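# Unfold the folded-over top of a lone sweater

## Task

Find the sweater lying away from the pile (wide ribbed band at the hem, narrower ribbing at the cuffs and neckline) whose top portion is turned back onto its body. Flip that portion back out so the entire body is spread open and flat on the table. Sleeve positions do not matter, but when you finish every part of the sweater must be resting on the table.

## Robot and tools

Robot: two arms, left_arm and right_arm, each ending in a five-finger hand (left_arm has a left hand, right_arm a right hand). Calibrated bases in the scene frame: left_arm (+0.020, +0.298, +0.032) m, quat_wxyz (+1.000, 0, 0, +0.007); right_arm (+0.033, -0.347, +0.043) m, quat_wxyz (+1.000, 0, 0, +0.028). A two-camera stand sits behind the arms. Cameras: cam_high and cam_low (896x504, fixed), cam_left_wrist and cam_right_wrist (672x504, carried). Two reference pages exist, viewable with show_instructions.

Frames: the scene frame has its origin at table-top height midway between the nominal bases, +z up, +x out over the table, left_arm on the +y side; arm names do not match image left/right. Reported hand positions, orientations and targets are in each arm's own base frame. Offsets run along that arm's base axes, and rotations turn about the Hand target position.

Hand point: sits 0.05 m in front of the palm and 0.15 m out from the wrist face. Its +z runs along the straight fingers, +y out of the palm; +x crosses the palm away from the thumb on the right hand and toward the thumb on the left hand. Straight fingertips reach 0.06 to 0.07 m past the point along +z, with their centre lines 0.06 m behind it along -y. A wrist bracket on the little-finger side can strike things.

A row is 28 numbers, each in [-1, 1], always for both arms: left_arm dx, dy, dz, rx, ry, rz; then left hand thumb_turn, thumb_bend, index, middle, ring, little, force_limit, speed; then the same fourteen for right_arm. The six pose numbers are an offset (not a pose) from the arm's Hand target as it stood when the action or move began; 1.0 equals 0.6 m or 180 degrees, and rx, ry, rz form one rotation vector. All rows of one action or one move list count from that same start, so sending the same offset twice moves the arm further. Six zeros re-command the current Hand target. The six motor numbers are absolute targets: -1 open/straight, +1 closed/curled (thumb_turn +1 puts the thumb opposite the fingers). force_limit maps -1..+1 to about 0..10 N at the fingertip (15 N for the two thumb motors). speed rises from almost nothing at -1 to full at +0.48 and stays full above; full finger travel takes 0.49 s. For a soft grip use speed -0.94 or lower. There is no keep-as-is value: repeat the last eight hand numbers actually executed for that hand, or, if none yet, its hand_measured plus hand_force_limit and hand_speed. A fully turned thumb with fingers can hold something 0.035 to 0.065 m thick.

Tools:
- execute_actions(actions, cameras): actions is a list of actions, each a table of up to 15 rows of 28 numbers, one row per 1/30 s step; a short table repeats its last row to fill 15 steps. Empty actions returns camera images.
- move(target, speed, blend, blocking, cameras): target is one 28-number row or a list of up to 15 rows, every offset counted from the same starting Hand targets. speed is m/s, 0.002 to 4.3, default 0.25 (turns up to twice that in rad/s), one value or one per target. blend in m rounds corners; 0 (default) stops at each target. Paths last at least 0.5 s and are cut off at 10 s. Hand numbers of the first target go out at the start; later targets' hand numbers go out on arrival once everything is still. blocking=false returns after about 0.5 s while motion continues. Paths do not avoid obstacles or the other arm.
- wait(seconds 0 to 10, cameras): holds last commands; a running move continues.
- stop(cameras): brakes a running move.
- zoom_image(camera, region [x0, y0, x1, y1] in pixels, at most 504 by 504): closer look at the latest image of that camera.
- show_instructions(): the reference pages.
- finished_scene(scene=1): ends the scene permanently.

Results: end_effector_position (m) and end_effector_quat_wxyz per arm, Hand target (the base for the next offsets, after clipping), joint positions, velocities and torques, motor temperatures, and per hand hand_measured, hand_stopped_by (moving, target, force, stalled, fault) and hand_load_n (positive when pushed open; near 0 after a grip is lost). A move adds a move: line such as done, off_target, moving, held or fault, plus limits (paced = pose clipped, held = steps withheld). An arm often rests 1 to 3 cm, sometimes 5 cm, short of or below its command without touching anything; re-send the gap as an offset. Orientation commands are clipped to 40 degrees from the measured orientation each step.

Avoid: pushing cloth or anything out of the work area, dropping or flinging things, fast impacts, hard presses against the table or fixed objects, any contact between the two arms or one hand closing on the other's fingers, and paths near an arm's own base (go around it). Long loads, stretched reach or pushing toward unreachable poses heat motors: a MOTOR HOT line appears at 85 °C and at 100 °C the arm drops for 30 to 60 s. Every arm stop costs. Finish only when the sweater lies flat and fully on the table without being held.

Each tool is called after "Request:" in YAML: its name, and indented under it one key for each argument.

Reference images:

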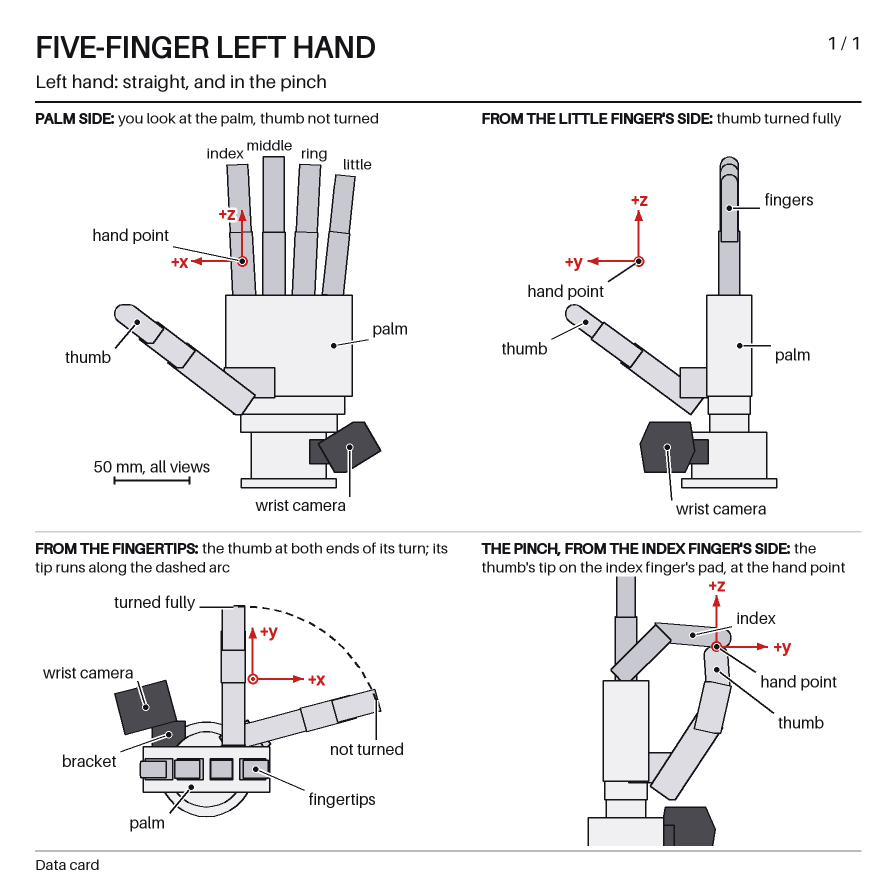

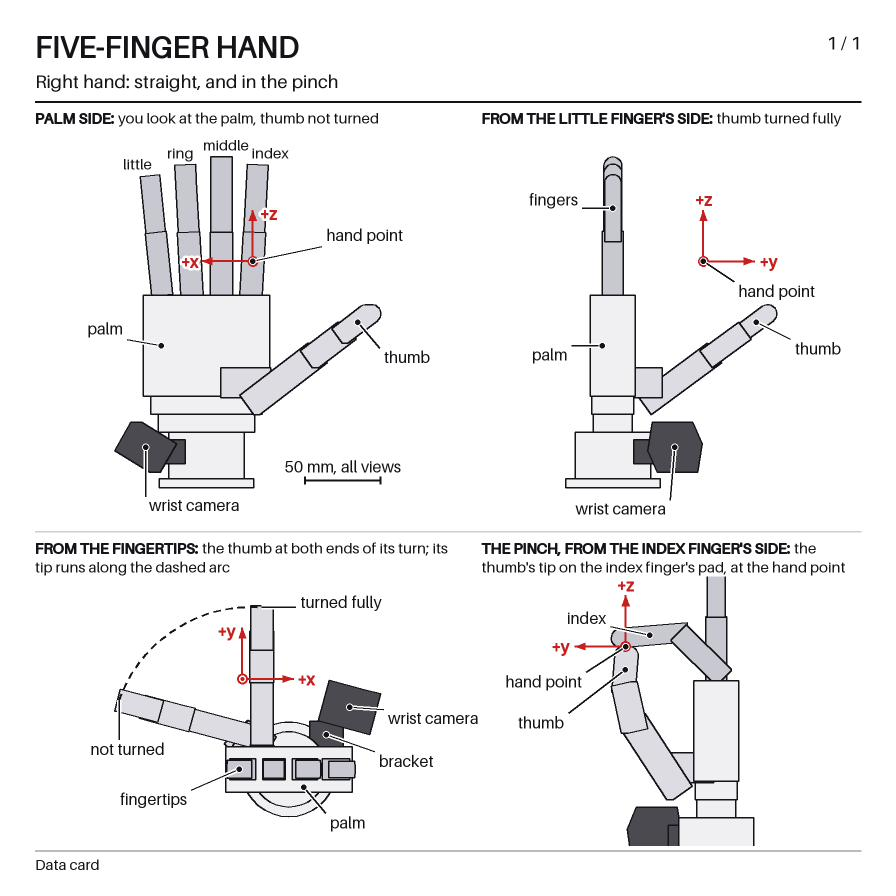

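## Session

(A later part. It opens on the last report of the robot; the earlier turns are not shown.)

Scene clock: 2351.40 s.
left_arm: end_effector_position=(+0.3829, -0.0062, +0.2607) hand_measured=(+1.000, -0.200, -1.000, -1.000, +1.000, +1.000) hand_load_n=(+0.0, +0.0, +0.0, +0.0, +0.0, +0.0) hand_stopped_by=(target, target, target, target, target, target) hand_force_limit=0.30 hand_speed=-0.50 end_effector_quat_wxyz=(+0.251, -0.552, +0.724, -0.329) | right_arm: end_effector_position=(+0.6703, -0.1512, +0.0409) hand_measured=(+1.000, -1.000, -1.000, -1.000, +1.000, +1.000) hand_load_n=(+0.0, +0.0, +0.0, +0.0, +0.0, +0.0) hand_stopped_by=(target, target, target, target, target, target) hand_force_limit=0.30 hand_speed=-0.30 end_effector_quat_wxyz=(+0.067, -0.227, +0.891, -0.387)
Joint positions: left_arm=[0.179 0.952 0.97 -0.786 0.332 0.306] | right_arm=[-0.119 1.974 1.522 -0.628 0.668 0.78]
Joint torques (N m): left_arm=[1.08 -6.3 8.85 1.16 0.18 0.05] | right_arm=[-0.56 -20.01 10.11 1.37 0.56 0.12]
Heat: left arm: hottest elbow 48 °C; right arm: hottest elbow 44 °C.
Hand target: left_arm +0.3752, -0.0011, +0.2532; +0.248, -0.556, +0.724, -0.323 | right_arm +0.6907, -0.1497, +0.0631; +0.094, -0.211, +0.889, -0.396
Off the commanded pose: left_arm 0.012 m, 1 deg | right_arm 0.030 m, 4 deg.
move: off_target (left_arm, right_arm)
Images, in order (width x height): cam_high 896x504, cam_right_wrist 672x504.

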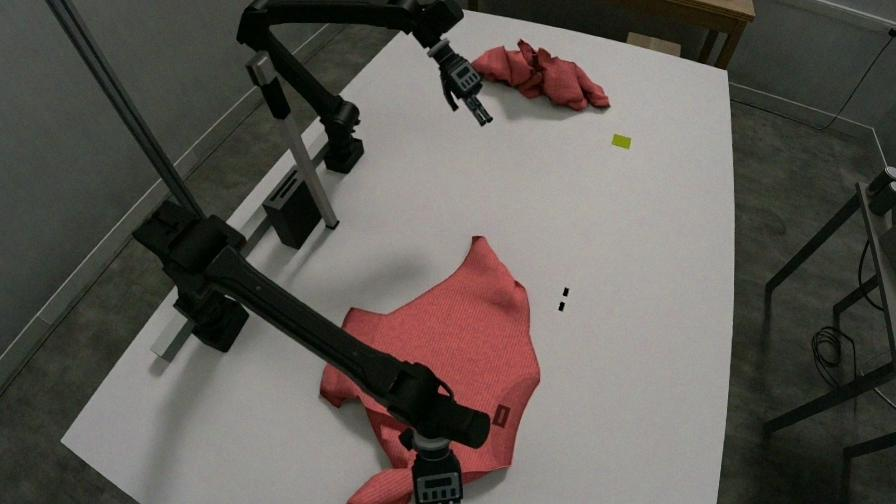

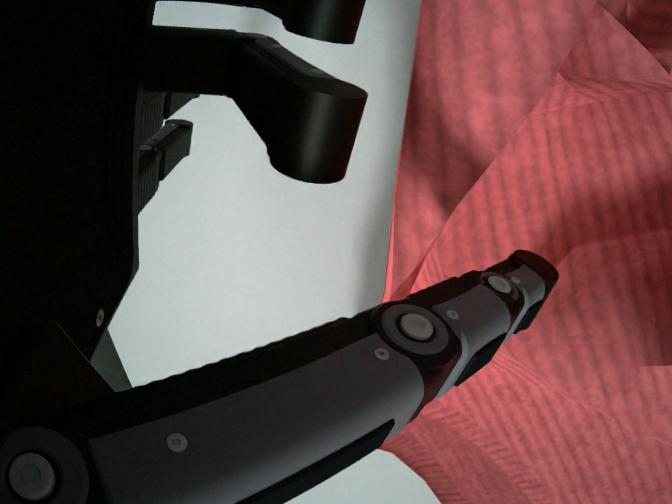

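Request:
move:
  target:
    - [0.0, 0.0, 0.0, 0, 0, 0, 1, -0.2, -1, -1, 1, 1, 0.3, -0.5, 0.0, 0.0, 0.25, 0, 0, 0, -1, -1, -1, -1, 1, 1, 0.3, -0.3]
    - [0.0, 0.0, 0.0, 0, 0, 0, 1, -0.2, -1, -1, 1, 1, 0.3, -0.5, -0.4, 0.03, 0.33, 0, 0, 0.3333, -1, -1, -1, -1, 1, 1, 0.3, -0.3]
  speed: [0.12, 0.3]
  blend: [0.03, 0]
  cameras: ["cam_high", "cam_low", "cam_right_wrist"]

Request:
zoom_image:
  camera: "cam_high"
  region: [300, 220, 580, 503]

Scene clock: 2360.57 s.
left_arm: end_effector_position=(+0.3829, -0.0062, +0.2607) hand_measured=(+1.000, -0.200, -1.000, -1.000, +1.000, +1.000) hand_load_n=(+0.0, +0.0, +0.0, +0.0, +0.0, +0.0) hand_stopped_by=(target, target, target, target, target, target) hand_force_limit=0.30 hand_speed=-0.50 end_effector_quat_wxyz=(+0.251, -0.552, +0.724, -0.329) | right_arm: end_effector_position=(+0.4542, -0.1281, +0.2530) hand_measured=(-1.000, -1.000, -1.000, -1.000, +1.000, +1.000) hand_load_n=(+0.0, +0.0, +0.0, +0.0, +0.0, +0.0) hand_stopped_by=(target, target, target, target, target, target) hand_force_limit=0.30 hand_speed=-0.30 end_effector_quat_wxyz=(-0.280, +0.625, -0.669, +0.288)
Joint positions: left_arm=[0.179 0.952 0.97 -0.786 0.332 0.306] | right_arm=[-0.416 1.204 1.13 -0.705 -0.269 -0.236]
Joint torques (N m): left_arm=[1.08 -6.3 8.87 1.21 0.18 0.05] | right_arm=[-1.2 -9.99 9.47 0.77 -0.32 -0.11]
Heat: left arm: hottest elbow 48 °C; right arm: hottest elbow 44 °C.
Hand target: left_arm +0.3752, -0.0011, +0.2532; +0.248, -0.556, +0.724, -0.323 | right_arm +0.4506, -0.1316, +0.2609; -0.280, +0.627, -0.664, +0.295
Off the commanded pose: left_arm 0.012 m, 1 deg | right_arm 0.010 m, 1 deg.
move: off_target (left_arm)
Images, in order (width x height): cam_high 896x504, cam_low 896x504, cam_right_wrist 672x504.

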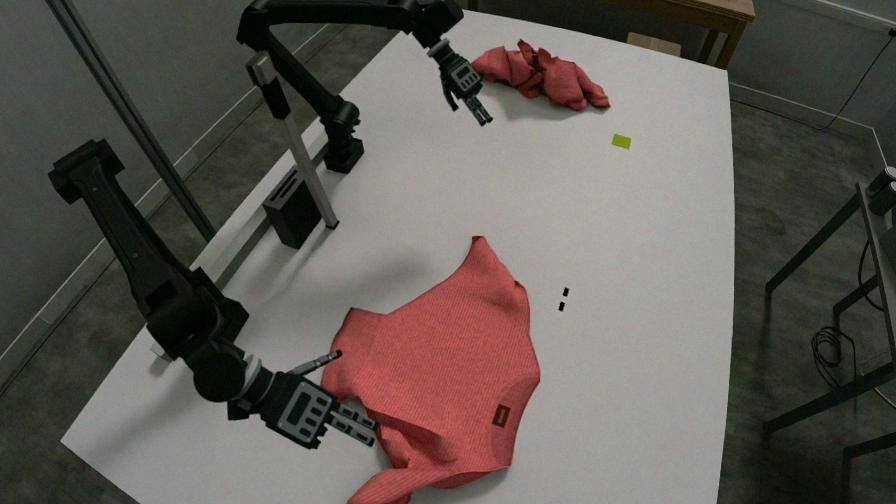

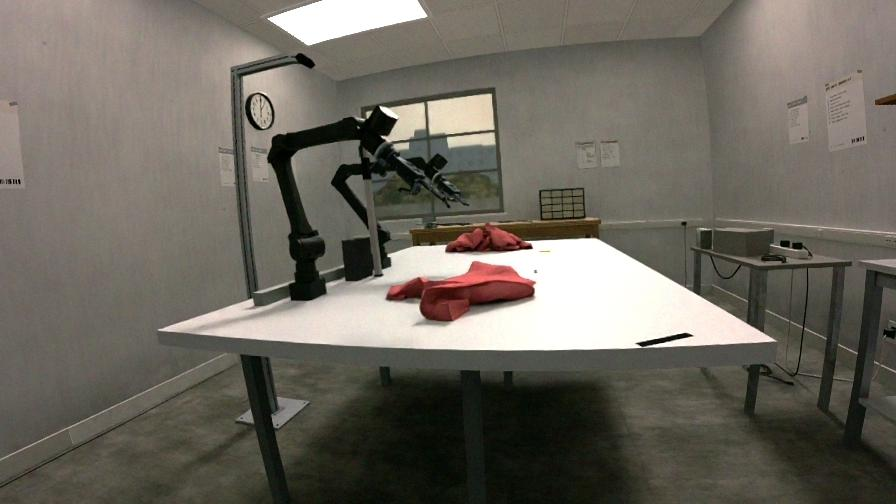

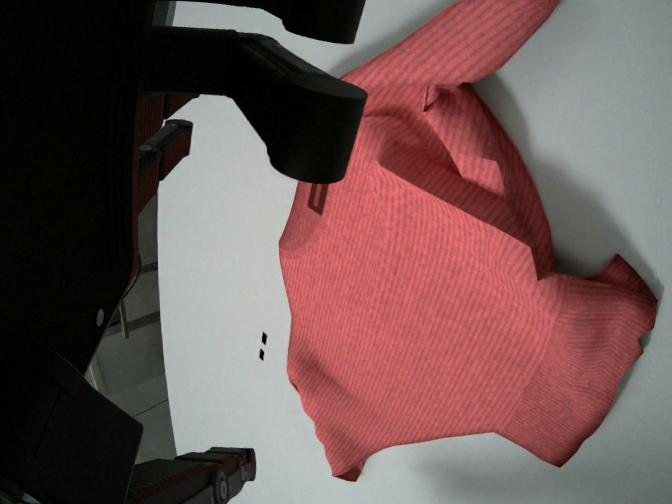

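Scaled by 1.781.

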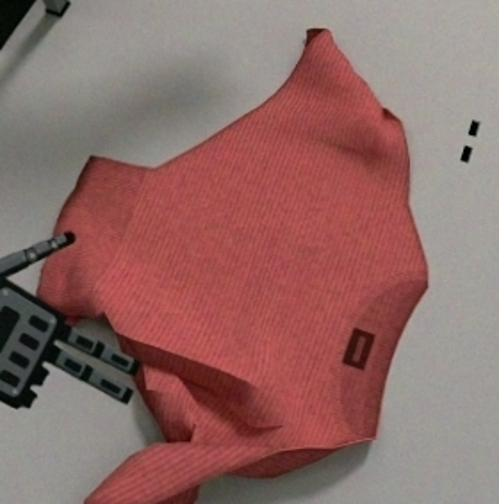

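Request:
move:
  target:
    - [0.0, 0.0, 0.0, 0, 0, 0, 1, -0.2, -1, -1, 1, 1, 0.3, -0.5, 0.09, 0.045, 0.0, 0, 0, 0.30, 1, -1, -0.5, -0.5, 1, 1, 0.3, -0.3]
    - [0.0, 0.0, 0.0, 0, 0, 0, 1, -0.2, -1, -1, 1, 1, 0.3, -0.5, 0.12, 0.065, -0.27, 0, 0, 0.30, 1, -1, -0.5, -0.5, 1, 1, 0.3, -0.3]
  speed: [0.25, 0.15]
  cameras: ["cam_high", "cam_right_wrist"]

Scene clock: 2400.07 s.
left_arm: end_effector_position=(+0.3829, -0.0062, +0.2607) hand_measured=(+1.000, -0.200, -1.000, -1.000, +1.000, +1.000) hand_load_n=(+0.0, +0.0, +0.0, +0.0, +0.0, +0.0) hand_stopped_by=(target, target, target, target, target, target) hand_force_limit=0.30 hand_speed=-0.50 end_effector_quat_wxyz=(+0.251, -0.552, +0.724, -0.329) | right_arm: end_effector_position=(+0.5164, -0.0958, +0.1015) hand_measured=(+1.000, -1.000, -0.500, -0.500, +1.000, +1.000) hand_load_n=(+0.0, +0.0, +0.0, +0.0, +0.0, +0.0) hand_stopped_by=(target, target, target, target, target, target) hand_force_limit=0.30 hand_speed=-0.30 end_effector_quat_wxyz=(-0.382, +0.861, -0.306, +0.136)
Joint positions: left_arm=[0.179 0.952 0.97 -0.786 0.332 0.306] | right_arm=[-0.39 1.704 1.301 -0.858 -0.789 -1.148]
Joint torques (N m): left_arm=[1.14 -6.3 8.84 1.18 0.18 0.05] | right_arm=[-1.55 -14.33 8.23 0.94 -0.61 0.16]
Heat: left arm: hottest elbow 46 °C; right arm: hottest elbow 43 °C.
Hand target: left_arm +0.3752, -0.0011, +0.2532; +0.248, -0.556, +0.724, -0.323 | right_arm +0.5227, -0.0927, +0.0991; -0.383, +0.861, -0.307, +0.136
Off the commanded pose: left_arm 0.012 m, 1 deg | right_arm 0.007 m, 0 deg.
move: off_target (left_arm)
Images, in order (width x height): cam_high 896x504, cam_right_wrist 672x504.

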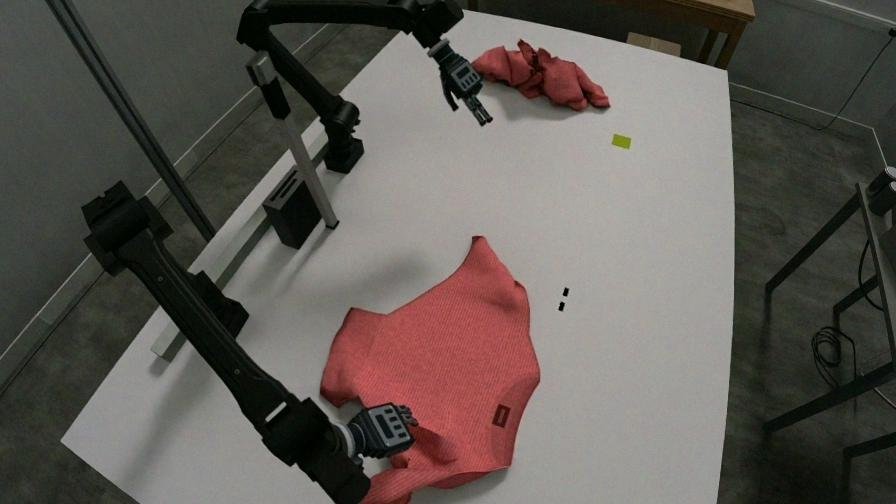

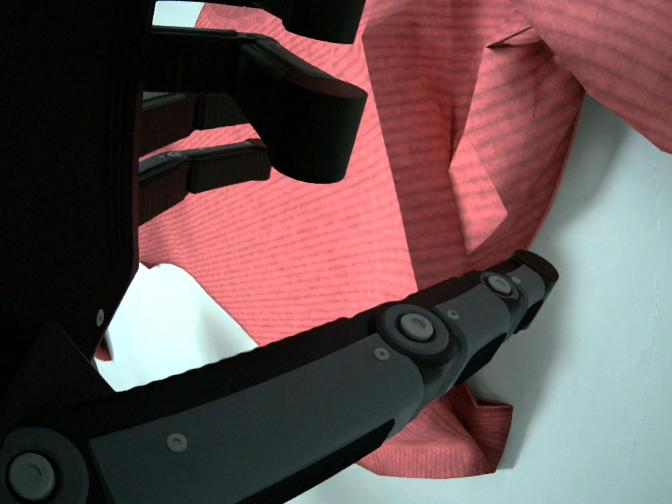

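Request:
move:
  target: [0.0, 0.0, 0.0, 0, 0, 0, 1, -0.2, -1, -1, 1, 1, 0.3, -0.5, 0.012, 0.027, -0.12, 0, 0, 0, 1, -1, -0.5, -0.5, 1, 1, 0.3, -0.3]
  speed: 0.1
  cameras: ["cam_right_wrist"]

Scene clock: 2409.53 s.
left_arm: end_effector_position=(+0.3829, -0.0062, +0.2607) hand_measured=(+1.000, -0.200, -1.000, -1.000, +1.000, +1.000) hand_load_n=(+0.0, +0.0, +0.0, +0.0, +0.0, +0.0) hand_stopped_by=(target, target, target, target, target, target) hand_force_limit=0.30 hand_speed=-0.50 end_effector_quat_wxyz=(+0.251, -0.552, +0.724, -0.329) | right_arm: end_effector_position=(+0.5256, -0.0801, +0.0326) hand_measured=(+1.000, -1.000, -0.500, -0.500, +1.000, +1.000) hand_load_n=(+0.0, +0.0, +0.0, +0.0, +0.0, +0.0) hand_stopped_by=(target, target, target, target, target, target) hand_force_limit=0.30 hand_speed=-0.30 end_effector_quat_wxyz=(-0.382, +0.861, -0.304, +0.139)
Joint positions: left_arm=[0.179 0.952 0.97 -0.786 0.332 0.306] | right_arm=[-0.355 1.789 1.211 -0.645 -0.779 -1.103]
Joint torques (N m): left_arm=[1.2 -6.24 8.84 1.17 0.18 0.05] | right_arm=[-0.03 -14.15 7.32 0.76 -0.63 0.15]
Heat: left arm: hottest elbow 46 °C; right arm: hottest elbow 42 °C.
Hand target: left_arm +0.3752, -0.0011, +0.2532; +0.248, -0.556, +0.724, -0.323 | right_arm +0.5300, -0.0764, +0.0270; -0.383, +0.861, -0.307, +0.136
Off the commanded pose: left_arm 0.012 m, 1 deg | right_arm 0.008 m, 0 deg.
move: off_target (left_arm)
Images, in order (width x height): cam_right_wrist 672x504.

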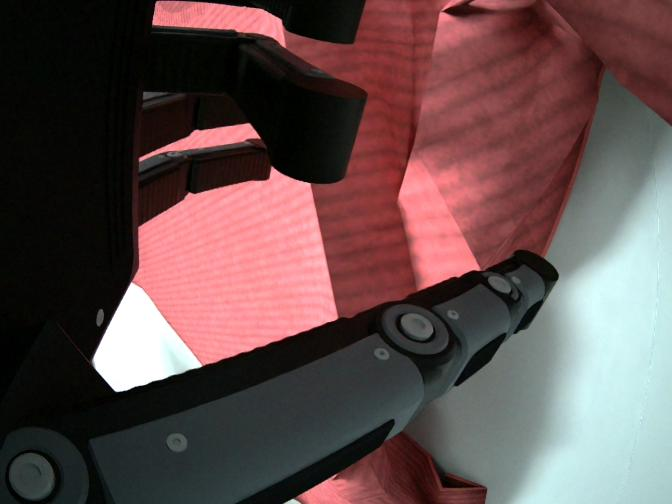

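Request:
move:
  target:
    - [0.0, 0.0, 0.0, 0, 0, 0, 1, -0.2, -1, -1, 1, 1, 0.3, -0.5, -0.017, -0.013, -0.068, 0, 0, 0, 1, -1, -0.5, -0.5, 1, 1, 0.3, -0.3]
    - [0.0, 0.0, 0.0, 0, 0, 0, 1, -0.2, -1, -1, 1, 1, 0.3, -0.5, -0.017, -0.013, -0.068, 0, 0, 0, 1, -0.2, 0.05, 0.05, 1, 1, 0.3, -0.4]
  speed: 0.06
  cameras: ["cam_right_wrist"]

Scene clock: 2424.10 s.
left_arm: end_effector_position=(+0.3829, -0.0062, +0.2607) hand_measured=(+1.000, -0.200, -1.000, -1.000, +1.000, +1.000) hand_load_n=(+0.0, +0.0, +0.0, +0.0, +0.0, +0.5) hand_stopped_by=(target, target, target, target, target, target) hand_force_limit=0.30 hand_speed=-0.50 end_effector_quat_wxyz=(+0.251, -0.552, +0.724, -0.329) | right_arm: end_effector_position=(+0.5182, -0.0781, -0.0053) hand_measured=(+1.000, -0.202, +0.050, +0.050, +1.000, +1.000) hand_load_n=(+1.0, +4.0, +1.5, +1.0, -1.5, +0.0) hand_stopped_by=(target, target, target, target, target, target) hand_force_limit=0.30 hand_speed=-0.40 end_effector_quat_wxyz=(-0.386, +0.860, -0.307, +0.134)
Joint positions: left_arm=[0.179 0.952 0.97 -0.786 0.332 0.306] | right_arm=[-0.359 1.838 1.161 -0.557 -0.787 -1.103]
Joint torques (N m): left_arm=[1.03 -6.3 8.87 1.17 0.19 0.04] | right_arm=[-2.02 -14.45 7.15 0.87 -0.53 -0.13]
Heat: left arm: hottest elbow 46 °C; right arm: hottest elbow 41 °C.
Hand target: left_arm +0.3752, -0.0011, +0.2532; +0.248, -0.556, +0.724, -0.323 | right_arm +0.5196, -0.0842, -0.0139; -0.383, +0.861, -0.307, +0.136
Off the commanded pose: left_arm 0.012 m, 1 deg | right_arm 0.011 m, 0 deg.
move: off_target (left_arm, right_arm)
Images, in order (width x height): cam_right_wrist 672x504.

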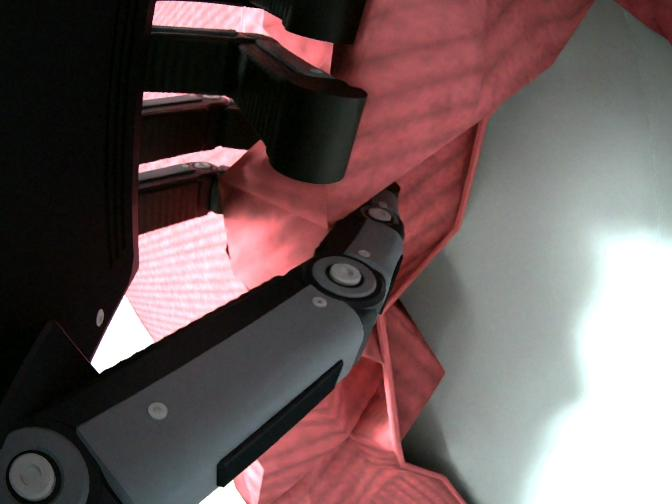

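Request:
move:
  target:
    - [0.0, 0.0, 0.0, 0, 0, 0, 1, -0.2, -1, -1, 1, 1, 0.3, -0.5, 0, 0, 0, 0, 0, 0, 1, 0.1, 0.3, 0.3, 1, 1, 0.3, -0.6]
    - [0.0, 0.0, 0.0, 0, 0, 0, 1, -0.2, -1, -1, 1, 1, 0.3, -0.5, 0, 0, 0.08, 0, 0, 0, 1, 0.1, 0.3, 0.3, 1, 1, 0.3, -0.6]
  speed: 0.06
  cameras: ["cam_high", "cam_right_wrist"]

Scene clock: 2431.07 s.
left_arm: end_effector_position=(+0.3829, -0.0062, +0.2607) hand_measured=(+1.000, -0.200, -1.000, -1.000, +1.000, +1.000) hand_load_n=(+0.0, +0.0, +0.0, +0.0, +0.0, +0.0) hand_stopped_by=(target, target, target, target, target, target) hand_force_limit=0.30 hand_speed=-0.50 end_effector_quat_wxyz=(+0.251, -0.552, +0.724, -0.329) | right_arm: end_effector_position=(+0.5007, -0.0721, +0.0072) hand_measured=(+1.000, -0.138, +0.220, +0.180, +1.000, +1.000) hand_load_n=(+1.0, +14.5, +12.0, +12.0, -1.0, +0.0) hand_stopped_by=(target, force, force, force, target, target) hand_force_limit=0.30 hand_speed=-0.60 end_effector_quat_wxyz=(-0.385, +0.859, -0.320, +0.106)
Joint positions: left_arm=[0.179 0.952 0.97 -0.786 0.332 0.306] | right_arm=[-0.359 1.807 1.161 -0.649 -0.784 -1.103]
Joint torques (N m): left_arm=[1.03 -6.36 8.87 1.2 0.19 0.04] | right_arm=[-1.67 -18.02 9.73 0.18 -0.69 -0.11]
Heat: left arm: hottest elbow 46 °C; right arm: hottest elbow 41 °C.
Hand target: left_arm +0.3752, -0.0011, +0.2532; +0.248, -0.556, +0.724, -0.323 | right_arm +0.5197, -0.0843, +0.0341; -0.383, +0.861, -0.307, +0.136
Off the commanded pose: left_arm 0.012 m, 1 deg | right_arm 0.035 m, 4 deg.
move: off_target (left_arm, right_arm)
Images, in order (width x height): cam_high 896x504, cam_right_wrist 672x504.

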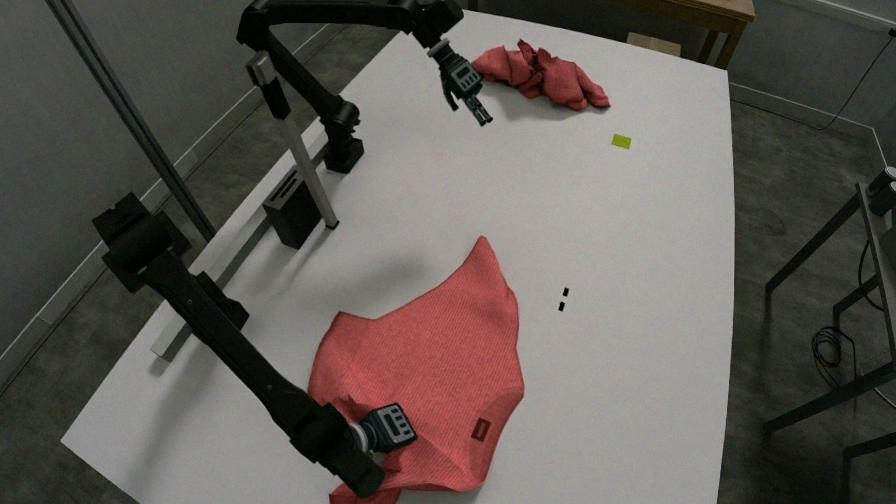

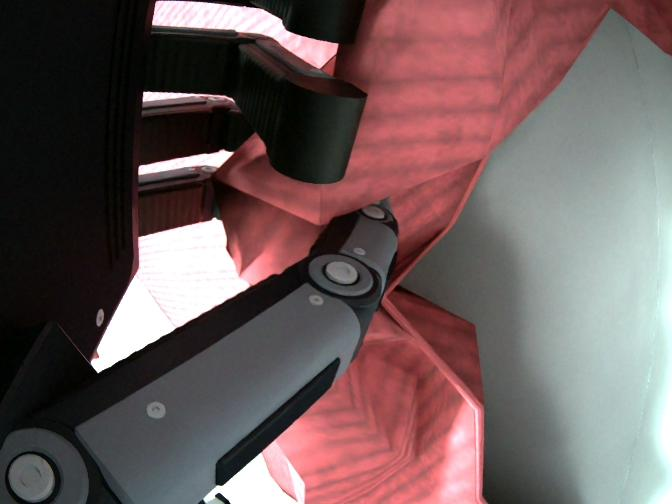

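Request:
move:
  target: [0.0, 0.0, 0.0, 0, 0, 0, 1, -0.2, -1, -1, 1, 1, 0.3, -0.5, -0.02, -0.13, 0, 0, 0, 0, 1, 0.1, 0.3, 0.3, 1, 1, 0.3, -0.6]
  speed: 0.08
  cameras: ["cam_high", "cam_right_wrist"]

Request:
zoom_image:
  camera: "cam_high"
  region: [260, 220, 560, 503]

Scene clock: 2437.47 s.
left_arm: end_effector_position=(+0.3829, -0.0062, +0.2607) hand_measured=(+1.000, -0.200, -1.000, -1.000, +1.000, +1.000) hand_load_n=(+0.0, +0.0, +0.0, +0.0, +0.5, +0.0) hand_stopped_by=(target, target, target, target, target, target) hand_force_limit=0.30 hand_speed=-0.50 end_effector_quat_wxyz=(+0.251, -0.552, +0.724, -0.329) | right_arm: end_effector_position=(+0.4921, -0.1494, +0.0266) hand_measured=(+1.000, -0.138, +0.220, +0.180, +1.000, +1.000) hand_load_n=(+1.0, +14.5, +11.5, +12.0, -1.0, +0.0) hand_stopped_by=(target, force, force, force, target, target) hand_force_limit=0.30 hand_speed=-0.60 end_effector_quat_wxyz=(-0.385, +0.859, -0.316, +0.122)
Joint positions: left_arm=[0.179 0.952 0.97 -0.786 0.332 0.306] | right_arm=[-0.505 1.833 1.267 -0.839 -0.818 -1.299]
Joint torques (N m): left_arm=[1.14 -6.24 8.87 1.21 0.19 0.05] | right_arm=[-2.14 -16.21 10.44 0.1 -0.83 -0.19]
Heat: left arm: hottest elbow 46 °C; right arm: hottest elbow 41 °C.
Hand target: left_arm +0.3752, -0.0011, +0.2532; +0.248, -0.556, +0.724, -0.323 | right_arm +0.5076, -0.1623, +0.0342; -0.383, +0.861, -0.307, +0.136
Off the commanded pose: left_arm 0.012 m, 1 deg | right_arm 0.022 m, 2 deg.
move: off_target (left_arm, right_arm)
Images, in order (width x height): cam_high 896x504, cam_right_wrist 672x504.

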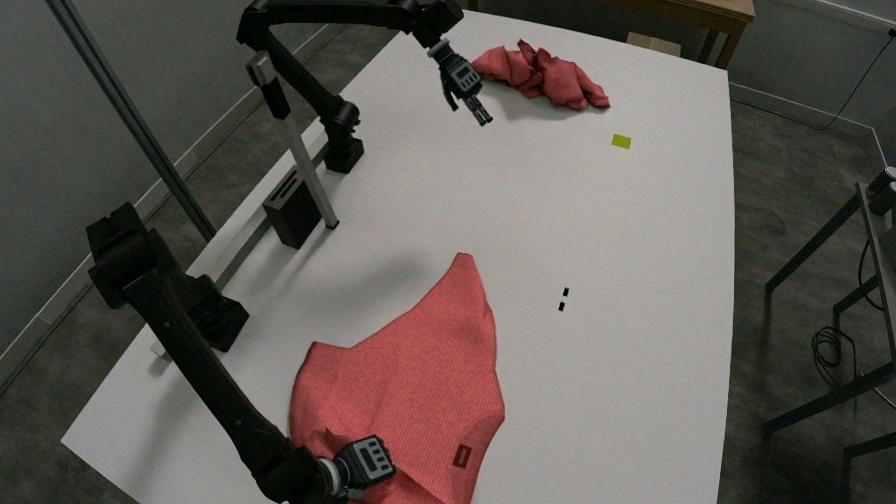

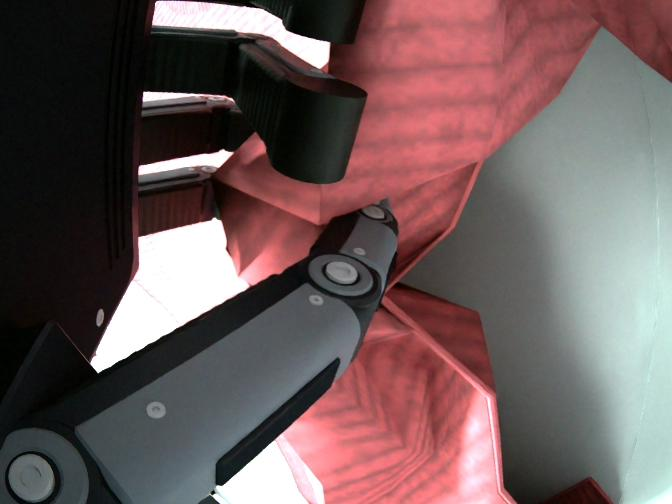

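Scaled by 1.680.

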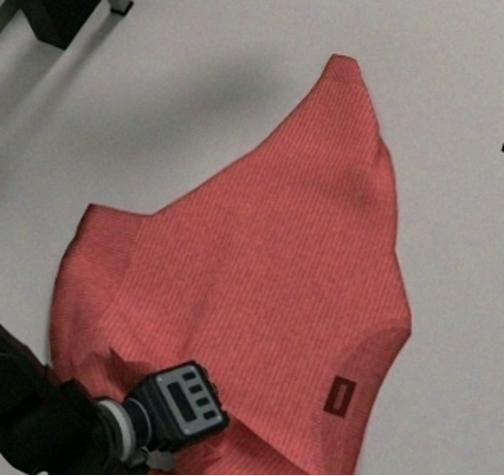

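Request:
move:
  target: [0.13, -0.6, -0.03, 0, 0, 0.194, 1, -1, -0.5, -0.5, 1, 1, 0.3, -0.5, 0, 0, 0, 0, 0, 0, 1, 0.1, 0.3, 0.3, 1, 1, 0.3, -0.6]
  speed: 0.25
  cameras: ["cam_high", "cam_left_wrist", "cam_low"]

Scene clock: 2462.27 s.
left_arm: end_effector_position=(+0.4419, -0.3448, +0.2183) hand_measured=(+1.000, -1.000, -0.500, -0.500, +1.000, +1.000) hand_load_n=(+0.0, +0.0, +0.0, +0.0, +0.0, +0.0) hand_stopped_by=(target, target, target, target, target, target) hand_force_limit=0.30 hand_speed=-0.50 end_effector_quat_wxyz=(-0.337, +0.745, -0.533, +0.218) | right_arm: end_effector_position=(+0.4921, -0.1494, +0.0265) hand_measured=(+1.000, -0.138, +0.220, +0.180, +1.000, +1.000) hand_load_n=(+1.0, +14.0, +11.5, +12.0, -1.0, +0.0) hand_stopped_by=(target, force, force, force, target, target) hand_force_limit=0.30 hand_speed=-0.60 end_effector_quat_wxyz=(-0.385, +0.859, -0.315, +0.122)
Joint positions: left_arm=[-0.811 1.555 1.433 -1.064 -0.751 -0.987] | right_arm=[-0.505 1.833 1.267 -0.839 -0.818 -1.3]
Joint torques (N m): left_arm=[-0.44 -11.93 14.93 0.59 -0.6 -0.19] | right_arm=[-1.55 -14.56 10.58 -0.01 -0.84 -0.14]
Heat: left arm: hottest elbow 46 °C; right arm: hottest elbow 41 °C.
Hand target: left_arm +0.4533, -0.3611, +0.2353; -0.334, +0.748, -0.524, +0.234 | right_arm +0.5076, -0.1623, +0.0342; -0.383, +0.861, -0.307, +0.136
Off the commanded pose: left_arm 0.026 m, 2 deg | right_arm 0.022 m, 2 deg.
move: off_target (left_arm, right_arm)
Images, in order (width x height): cam_high 896x504, cam_low 896x504, cam_left_wrist 672x504.

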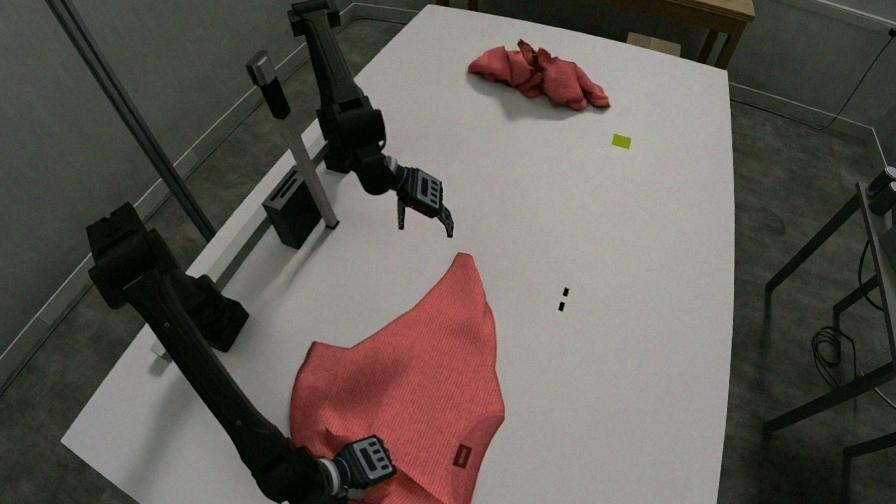

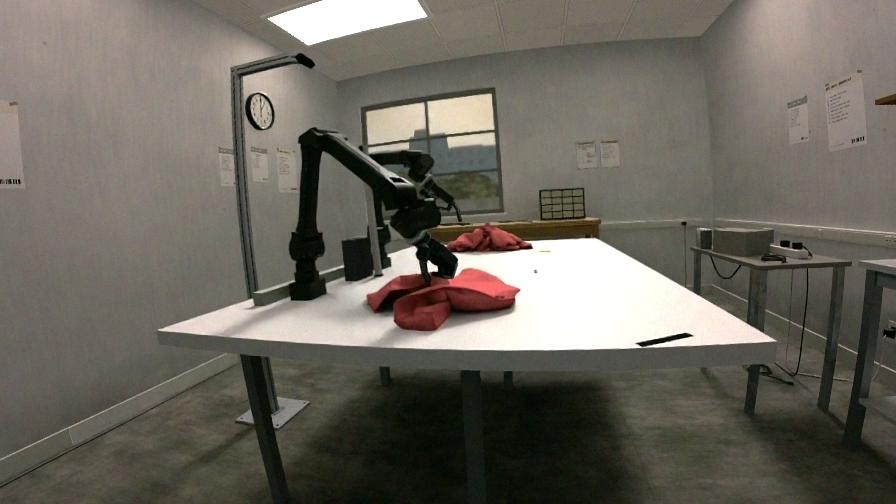

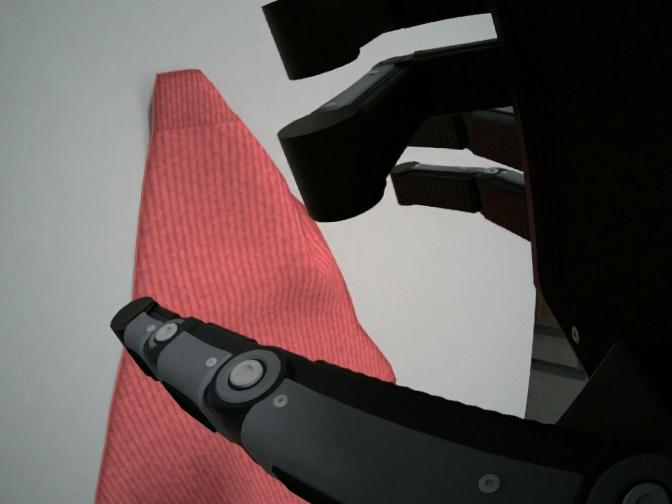

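Request:
move:
  target:
    - [0.26, -0.034, 0.0, 0, 0, 0, 1, -1, -0.5, -0.5, 1, 1, 0.3, -0.5, 0, 0, 0, 0, 0, 0, 1, 0.1, 0.3, 0.3, 1, 1, 0.3, -0.6]
    - [0.26, -0.034, -0.24, 0, 0, 0, 1, -1, -0.5, -0.5, 1, 1, 0.3, -0.5, 0, 0, 0, 0, 0, 0, 1, 0.1, 0.3, 0.3, 1, 1, 0.3, -0.6]
  speed: 0.2
  blend: [0.03, 0]
  cameras: ["cam_high", "cam_left_wrist"]

Scene clock: 2485.03 s.
left_arm: end_effector_position=(+0.6051, -0.3885, +0.1052) hand_measured=(+1.000, -1.000, -0.500, -0.500, +1.000, +1.000) hand_load_n=(+0.0, +0.0, +0.0, +0.0, +0.0, +0.0) hand_stopped_by=(target, target, target, target, target, target) hand_force_limit=0.30 hand_speed=-0.50 end_effector_quat_wxyz=(-0.331, +0.748, -0.522, +0.242) | right_arm: end_effector_position=(+0.4921, -0.1494, +0.0265) hand_measured=(+1.000, -0.138, +0.220, +0.180, +1.000, +1.000) hand_load_n=(+1.0, +14.5, +11.5, +12.0, -1.0, +0.0) hand_stopped_by=(target, force, force, force, target, target) hand_force_limit=0.30 hand_speed=-0.60 end_effector_quat_wxyz=(-0.385, +0.859, -0.315, +0.122)
Joint positions: left_arm=[-0.67 1.959 1.658 -0.723 -0.682 -0.825] | right_arm=[-0.505 1.833 1.267 -0.839 -0.818 -1.3]
Joint torques (N m): left_arm=[0.73 -18.43 8.87 1.63 -0.4 0.05] | right_arm=[-2.02 -15.74 10.63 -0.08 -0.8 -0.14]
Heat: left arm: hottest elbow 52 °C; right arm: hottest elbow 41 °C.
Hand target: left_arm +0.6092, -0.3816, +0.0911; -0.334, +0.748, -0.524, +0.234 | right_arm +0.5076, -0.1623, +0.0342; -0.383, +0.861, -0.307, +0.136
Off the commanded pose: left_arm 0.016 m, 1 deg | right_arm 0.022 m, 2 deg.
move: off_target (left_arm, right_arm)
Images, in order (width x height): cam_high 896x504, cam_left_wrist 672x504.

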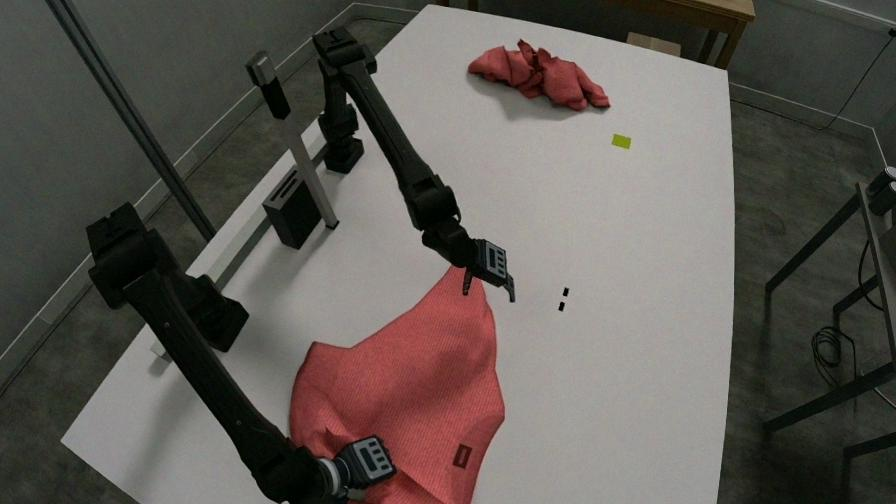

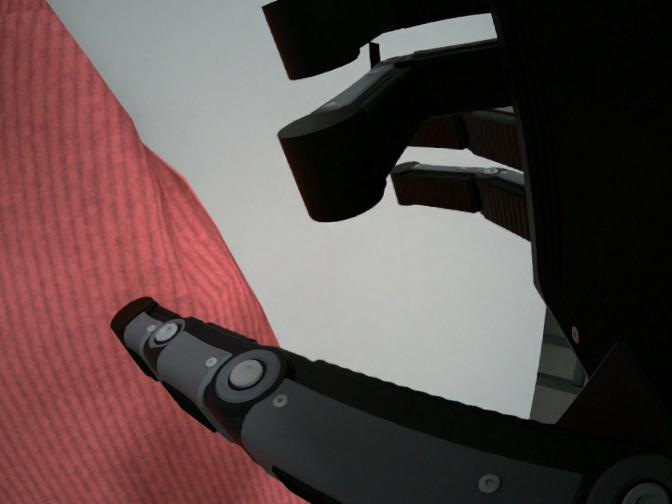

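Request:
move:
  target: [0.064, -0.008, -0.1, 0, 0, 0, 1, -1, -0.5, -0.5, 1, 1, 0.3, -0.5, 0, 0, 0, 0, 0, 0, 1, 0.1, 0.3, 0.3, 1, 1, 0.3, -0.6]
  speed: 0.1
  cameras: ["cam_left_wrist"]

Scene clock: 2494.77 s.
left_arm: end_effector_position=(+0.6254, -0.3817, +0.0224) hand_measured=(+1.000, -1.000, -0.500, -0.500, +1.000, +1.000) hand_load_n=(+0.0, +0.0, +0.0, +0.0, +0.0, +0.0) hand_stopped_by=(target, target, target, target, target, target) hand_force_limit=0.30 hand_speed=-0.50 end_effector_quat_wxyz=(-0.332, +0.747, -0.533, +0.219) | right_arm: end_effector_position=(+0.4921, -0.1494, +0.0265) hand_measured=(+1.000, -0.138, +0.220, +0.180, +1.000, +1.000) hand_load_n=(+1.0, +14.0, +11.5, +12.0, -1.0, +0.0) hand_stopped_by=(target, force, force, force, target, target) hand_force_limit=0.30 hand_speed=-0.60 end_effector_quat_wxyz=(-0.385, +0.859, -0.315, +0.122)
Joint positions: left_arm=[-0.642 2.092 1.658 -0.621 -0.667 -0.792] | right_arm=[-0.505 1.833 1.267 -0.839 -0.818 -1.3]
Joint torques (N m): left_arm=[1.03 -19.43 13.23 1.58 -0.39 0.05] | right_arm=[-1.32 -16.09 10.63 0.06 -0.81 -0.11]
Heat: left arm: hottest elbow 52 °C; right arm: hottest elbow 41 °C.
Hand target: left_arm +0.6475, -0.3864, +0.0312; -0.334, +0.748, -0.524, +0.234 | right_arm +0.5076, -0.1623, +0.0342; -0.383, +0.861, -0.307, +0.136
Off the commanded pose: left_arm 0.024 m, 2 deg | right_arm 0.022 m, 2 deg.
move: off_target (left_arm, right_arm)
Images, in order (width x height): cam_left_wrist 672x504.

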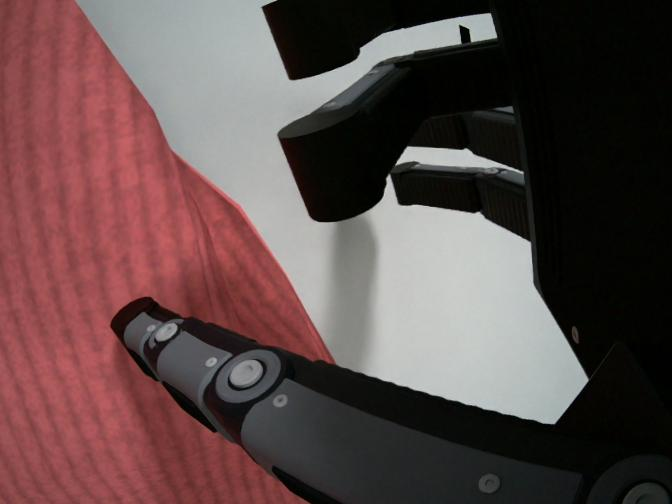

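Request:
move:
  target: [-0.024, -0.018, -0.05, 0, 0, 0, 1, -1, -0.5, -0.5, 1, 1, 0.3, -0.5, 0, 0, 0, 0, 0, 0, 1, 0.1, 0.3, 0.3, 1, 1, 0.3, -0.6]
  speed: 0.06
  cameras: ["cam_left_wrist"]

Scene clock: 2504.70 s.
left_arm: end_effector_position=(+0.6338, -0.3858, +0.0150) hand_measured=(+1.000, -1.000, -0.500, -0.500, +1.000, +1.000) hand_load_n=(+0.0, +0.0, +0.0, +0.0, +0.0, +0.0) hand_stopped_by=(target, target, target, target, target, target) hand_force_limit=0.30 hand_speed=-0.50 end_effector_quat_wxyz=(-0.336, +0.748, -0.523, +0.232) | right_arm: end_effector_position=(+0.4921, -0.1494, +0.0265) hand_measured=(+1.000, -0.138, +0.220, +0.180, +1.000, +1.000) hand_load_n=(+1.0, +14.0, +11.5, +12.0, -1.0, +0.0) hand_stopped_by=(target, force, force, force, target, target) hand_force_limit=0.30 hand_speed=-0.60 end_effector_quat_wxyz=(-0.385, +0.859, -0.315, +0.122)
Joint positions: left_arm=[-0.642 2.111 1.658 -0.574 -0.676 -0.798] | right_arm=[-0.505 1.833 1.267 -0.839 -0.818 -1.3]
Joint torques (N m): left_arm=[-0.97 -18.96 9.88 1.68 -0.53 -0.18] | right_arm=[-2.37 -14.74 10.36 -0.16 -0.87 -0.17]
Heat: left arm: hottest elbow 52 °C; right arm: hottest elbow 41 °C.
Hand target: left_arm +0.6332, -0.3973, +0.0012; -0.334, +0.748, -0.524, +0.234 | right_arm +0.5076, -0.1623, +0.0342; -0.383, +0.861, -0.307, +0.136
Off the commanded pose: left_arm 0.018 m, 0 deg | right_arm 0.022 m, 2 deg.
move: off_target (left_arm, right_arm)
Images, in order (width x height): cam_left_wrist 672x504.

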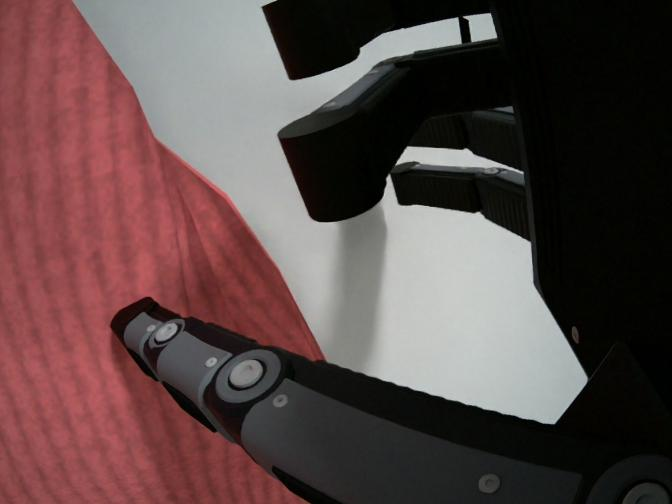

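Request:
move:
  target:
    - [-0.035, -0.018, 0.02, 0, 0, 0, 1, -1, -0.5, -0.5, 1, 1, 0.3, -0.5, 0, 0, 0, 0, 0, 0, 1, 0.1, 0.3, 0.3, 1, 1, 0.3, -0.6]
    - [-0.035, -0.018, -0.01, 0, 0, 0, 1, -1, -0.5, -0.5, 1, 1, 0.3, -0.5, 0, 0, 0, 0, 0, 0, 1, 0.1, 0.3, 0.3, 1, 1, 0.3, -0.6]
  speed: 0.06
  cameras: ["cam_left_wrist"]

Scene clock: 2511.47 s.
left_arm: end_effector_position=(+0.6198, -0.4047, +0.0126) hand_measured=(+1.000, -1.000, -0.500, -0.500, +1.000, +1.000) hand_load_n=(+0.0, +0.0, +0.0, +0.0, +0.0, +0.0) hand_stopped_by=(target, target, target, target, target, target) hand_force_limit=0.30 hand_speed=-0.50 end_effector_quat_wxyz=(-0.335, +0.748, -0.521, +0.239) | right_arm: end_effector_position=(+0.4921, -0.1494, +0.0265) hand_measured=(+1.000, -0.138, +0.220, +0.180, +1.000, +1.000) hand_load_n=(+1.0, +14.0, +11.5, +12.0, -0.5, +0.0) hand_stopped_by=(target, force, force, force, target, target) hand_force_limit=0.30 hand_speed=-0.60 end_effector_quat_wxyz=(-0.385, +0.859, -0.315, +0.122)
Joint positions: left_arm=[-0.678 2.111 1.648 -0.573 -0.693 -0.835] | right_arm=[-0.505 1.833 1.267 -0.839 -0.818 -1.3]
Joint torques (N m): left_arm=[-0.73 -19.9 7.56 1.61 -0.53 -0.17] | right_arm=[-1.96 -15.56 10.63 -0.16 -0.81 -0.15]
Heat: left arm: hottest elbow 52 °C; right arm: hottest elbow 41 °C.
Hand target: left_arm +0.6123, -0.4079, -0.0048; -0.334, +0.748, -0.524, +0.234 | right_arm +0.5076, -0.1623, +0.0342; -0.383, +0.861, -0.307, +0.136
Off the commanded pose: left_arm 0.019 m, 1 deg | right_arm 0.022 m, 2 deg.
move: off_target (left_arm, right_arm)
Images, in order (width x height): cam_left_wrist 672x504.

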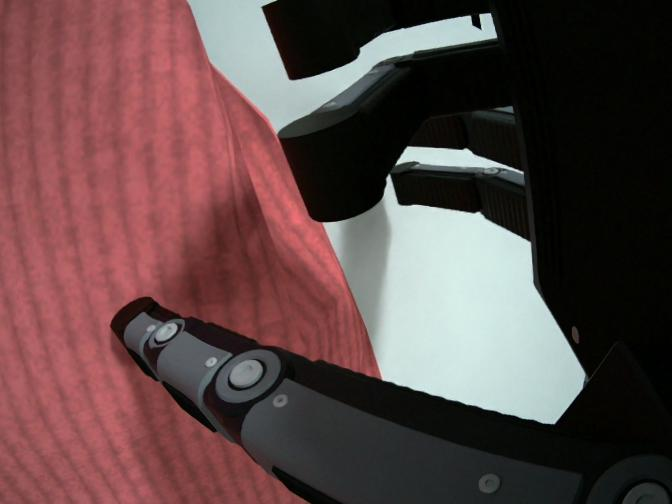

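Request:
move:
  target:
    - [0.0, 0.0, -0.02, 0, 0, 0, 1, -1, -0.5, -0.5, 1, 1, 0.3, -0.5, 0, 0, 0, 0, 0, 0, 1, 0.1, 0.3, 0.3, 1, 1, 0.3, -0.6]
    - [0.0, 0.0, -0.02, 0, 0, 0, 1, -0.2, 0.05, 0.05, 1, 1, 0.3, -0.4, 0, 0, 0, 0, 0, 0, 1, 0.1, 0.3, 0.3, 1, 1, 0.3, -0.6]
  speed: 0.06
  cameras: ["cam_left_wrist"]

Scene clock: 2518.80 s.
left_arm: end_effector_position=(+0.6212, -0.4058, +0.0110) hand_measured=(+1.000, -0.200, +0.050, +0.050, +1.000, +1.000) hand_load_n=(+0.0, +0.0, +0.0, +0.0, +0.0, +0.0) hand_stopped_by=(target, target, target, target, target, target) hand_force_limit=0.30 hand_speed=-0.40 end_effector_quat_wxyz=(-0.334, +0.748, -0.518, +0.245) | right_arm: end_effector_position=(+0.4921, -0.1493, +0.0266) hand_measured=(+1.000, -0.138, +0.220, +0.180, +1.000, +1.000) hand_load_n=(+1.0, +14.0, +11.5, +12.0, -0.5, +0.0) hand_stopped_by=(target, force, force, force, target, target) hand_force_limit=0.30 hand_speed=-0.60 end_effector_quat_wxyz=(-0.385, +0.859, -0.315, +0.122)
Joint positions: left_arm=[-0.678 2.111 1.638 -0.549 -0.694 -0.836] | right_arm=[-0.505 1.833 1.267 -0.839 -0.819 -1.3]
Joint torques (N m): left_arm=[-0.67 -18.67 7.47 1.63 -0.52 -0.17] | right_arm=[-1.55 -14.27 10.66 -0.09 -0.82 -0.18]
Heat: left arm: hottest elbow 51 °C; right arm: hottest elbow 41 °C.
Hand target: left_arm +0.6123, -0.4079, -0.0168; -0.334, +0.748, -0.524, +0.234 | right_arm +0.5076, -0.1622, +0.0342; -0.383, +0.860, -0.307, +0.136
Off the commanded pose: left_arm 0.029 m, 2 deg | right_arm 0.022 m, 2 deg.
move: off_target (left_arm, right_arm); target 2's new numbers were sent with left_arm's hand 0.029 m and 1 deg from that target
Images, in order (width x height): cam_left_wrist 672x504.

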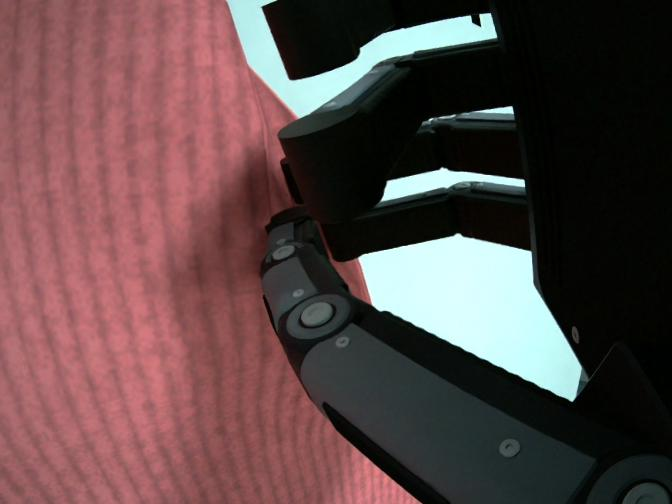

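Request:
move:
  target:
    - [-0.01, 0.0, 0.06, 0, 0, 0, 1, -1, -0.5, -0.5, 1, 1, 0.3, -0.5, 0, 0, 0, 0, 0, 0, 1, 0.1, 0.3, 0.3, 1, 1, 0.3, -0.6]
    - [0.0, 0.0, 0.0, 0, 0, 0, 1, -1, -0.5, -0.5, 1, 1, 0.3, -0.5, 0, 0, 0, 0, 0, 0, 1, 0.1, 0.3, 0.3, 1, 1, 0.3, -0.6]
  speed: 0.1
  cameras: ["cam_left_wrist"]

Scene clock: 2528.40 s.
left_arm: end_effector_position=(+0.6212, -0.4068, +0.0123) hand_measured=(+1.000, -1.000, -0.500, -0.500, +1.000, +1.000) hand_load_n=(-0.5, -0.5, +0.0, +0.0, +0.0, +0.0) hand_stopped_by=(target, target, target, target, target, target) hand_force_limit=0.30 hand_speed=-0.50 end_effector_quat_wxyz=(-0.335, +0.750, -0.515, +0.247) | right_arm: end_effector_position=(+0.4922, -0.1495, +0.0265) hand_measured=(+1.000, -0.138, +0.220, +0.180, +1.000, +1.000) hand_load_n=(+0.5, +14.5, +11.5, +12.0, -0.5, +0.0) hand_stopped_by=(target, force, force, force, target, target) hand_force_limit=0.30 hand_speed=-0.60 end_effector_quat_wxyz=(-0.385, +0.859, -0.314, +0.122)
Joint positions: left_arm=[-0.68 2.11 1.638 -0.549 -0.697 -0.843] | right_arm=[-0.505 1.833 1.267 -0.839 -0.819 -1.302]
Joint torques (N m): left_arm=[-0.67 -18.49 7.53 1.65 -0.37 -0.11] | right_arm=[-1.08 -15.62 10.62 0.12 -0.77 -0.1]
Heat: left arm: hottest elbow 50 °C; right arm: hottest elbow 41 °C.
Hand target: left_arm +0.6123, -0.4079, -0.0169; -0.334, +0.748, -0.524, +0.234 | right_arm +0.5077, -0.1623, +0.0342; -0.383, +0.860, -0.307, +0.136
Off the commanded pose: left_arm 0.030 m, 2 deg | right_arm 0.022 m, 2 deg.
move: off_target (left_arm, right_arm)
Images, in order (width x height): cam_left_wrist 672x504.

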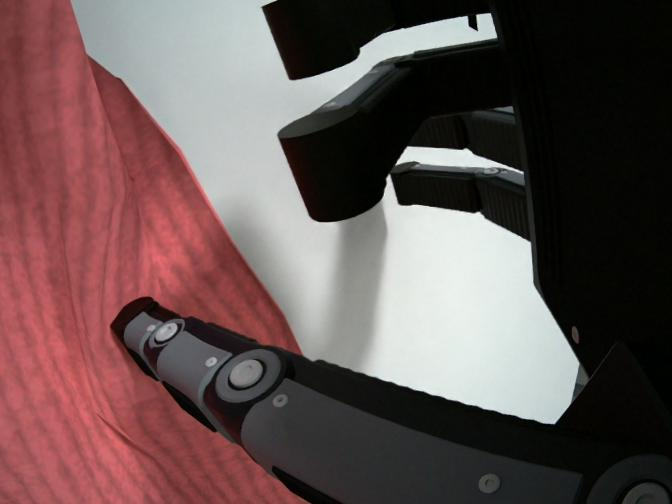

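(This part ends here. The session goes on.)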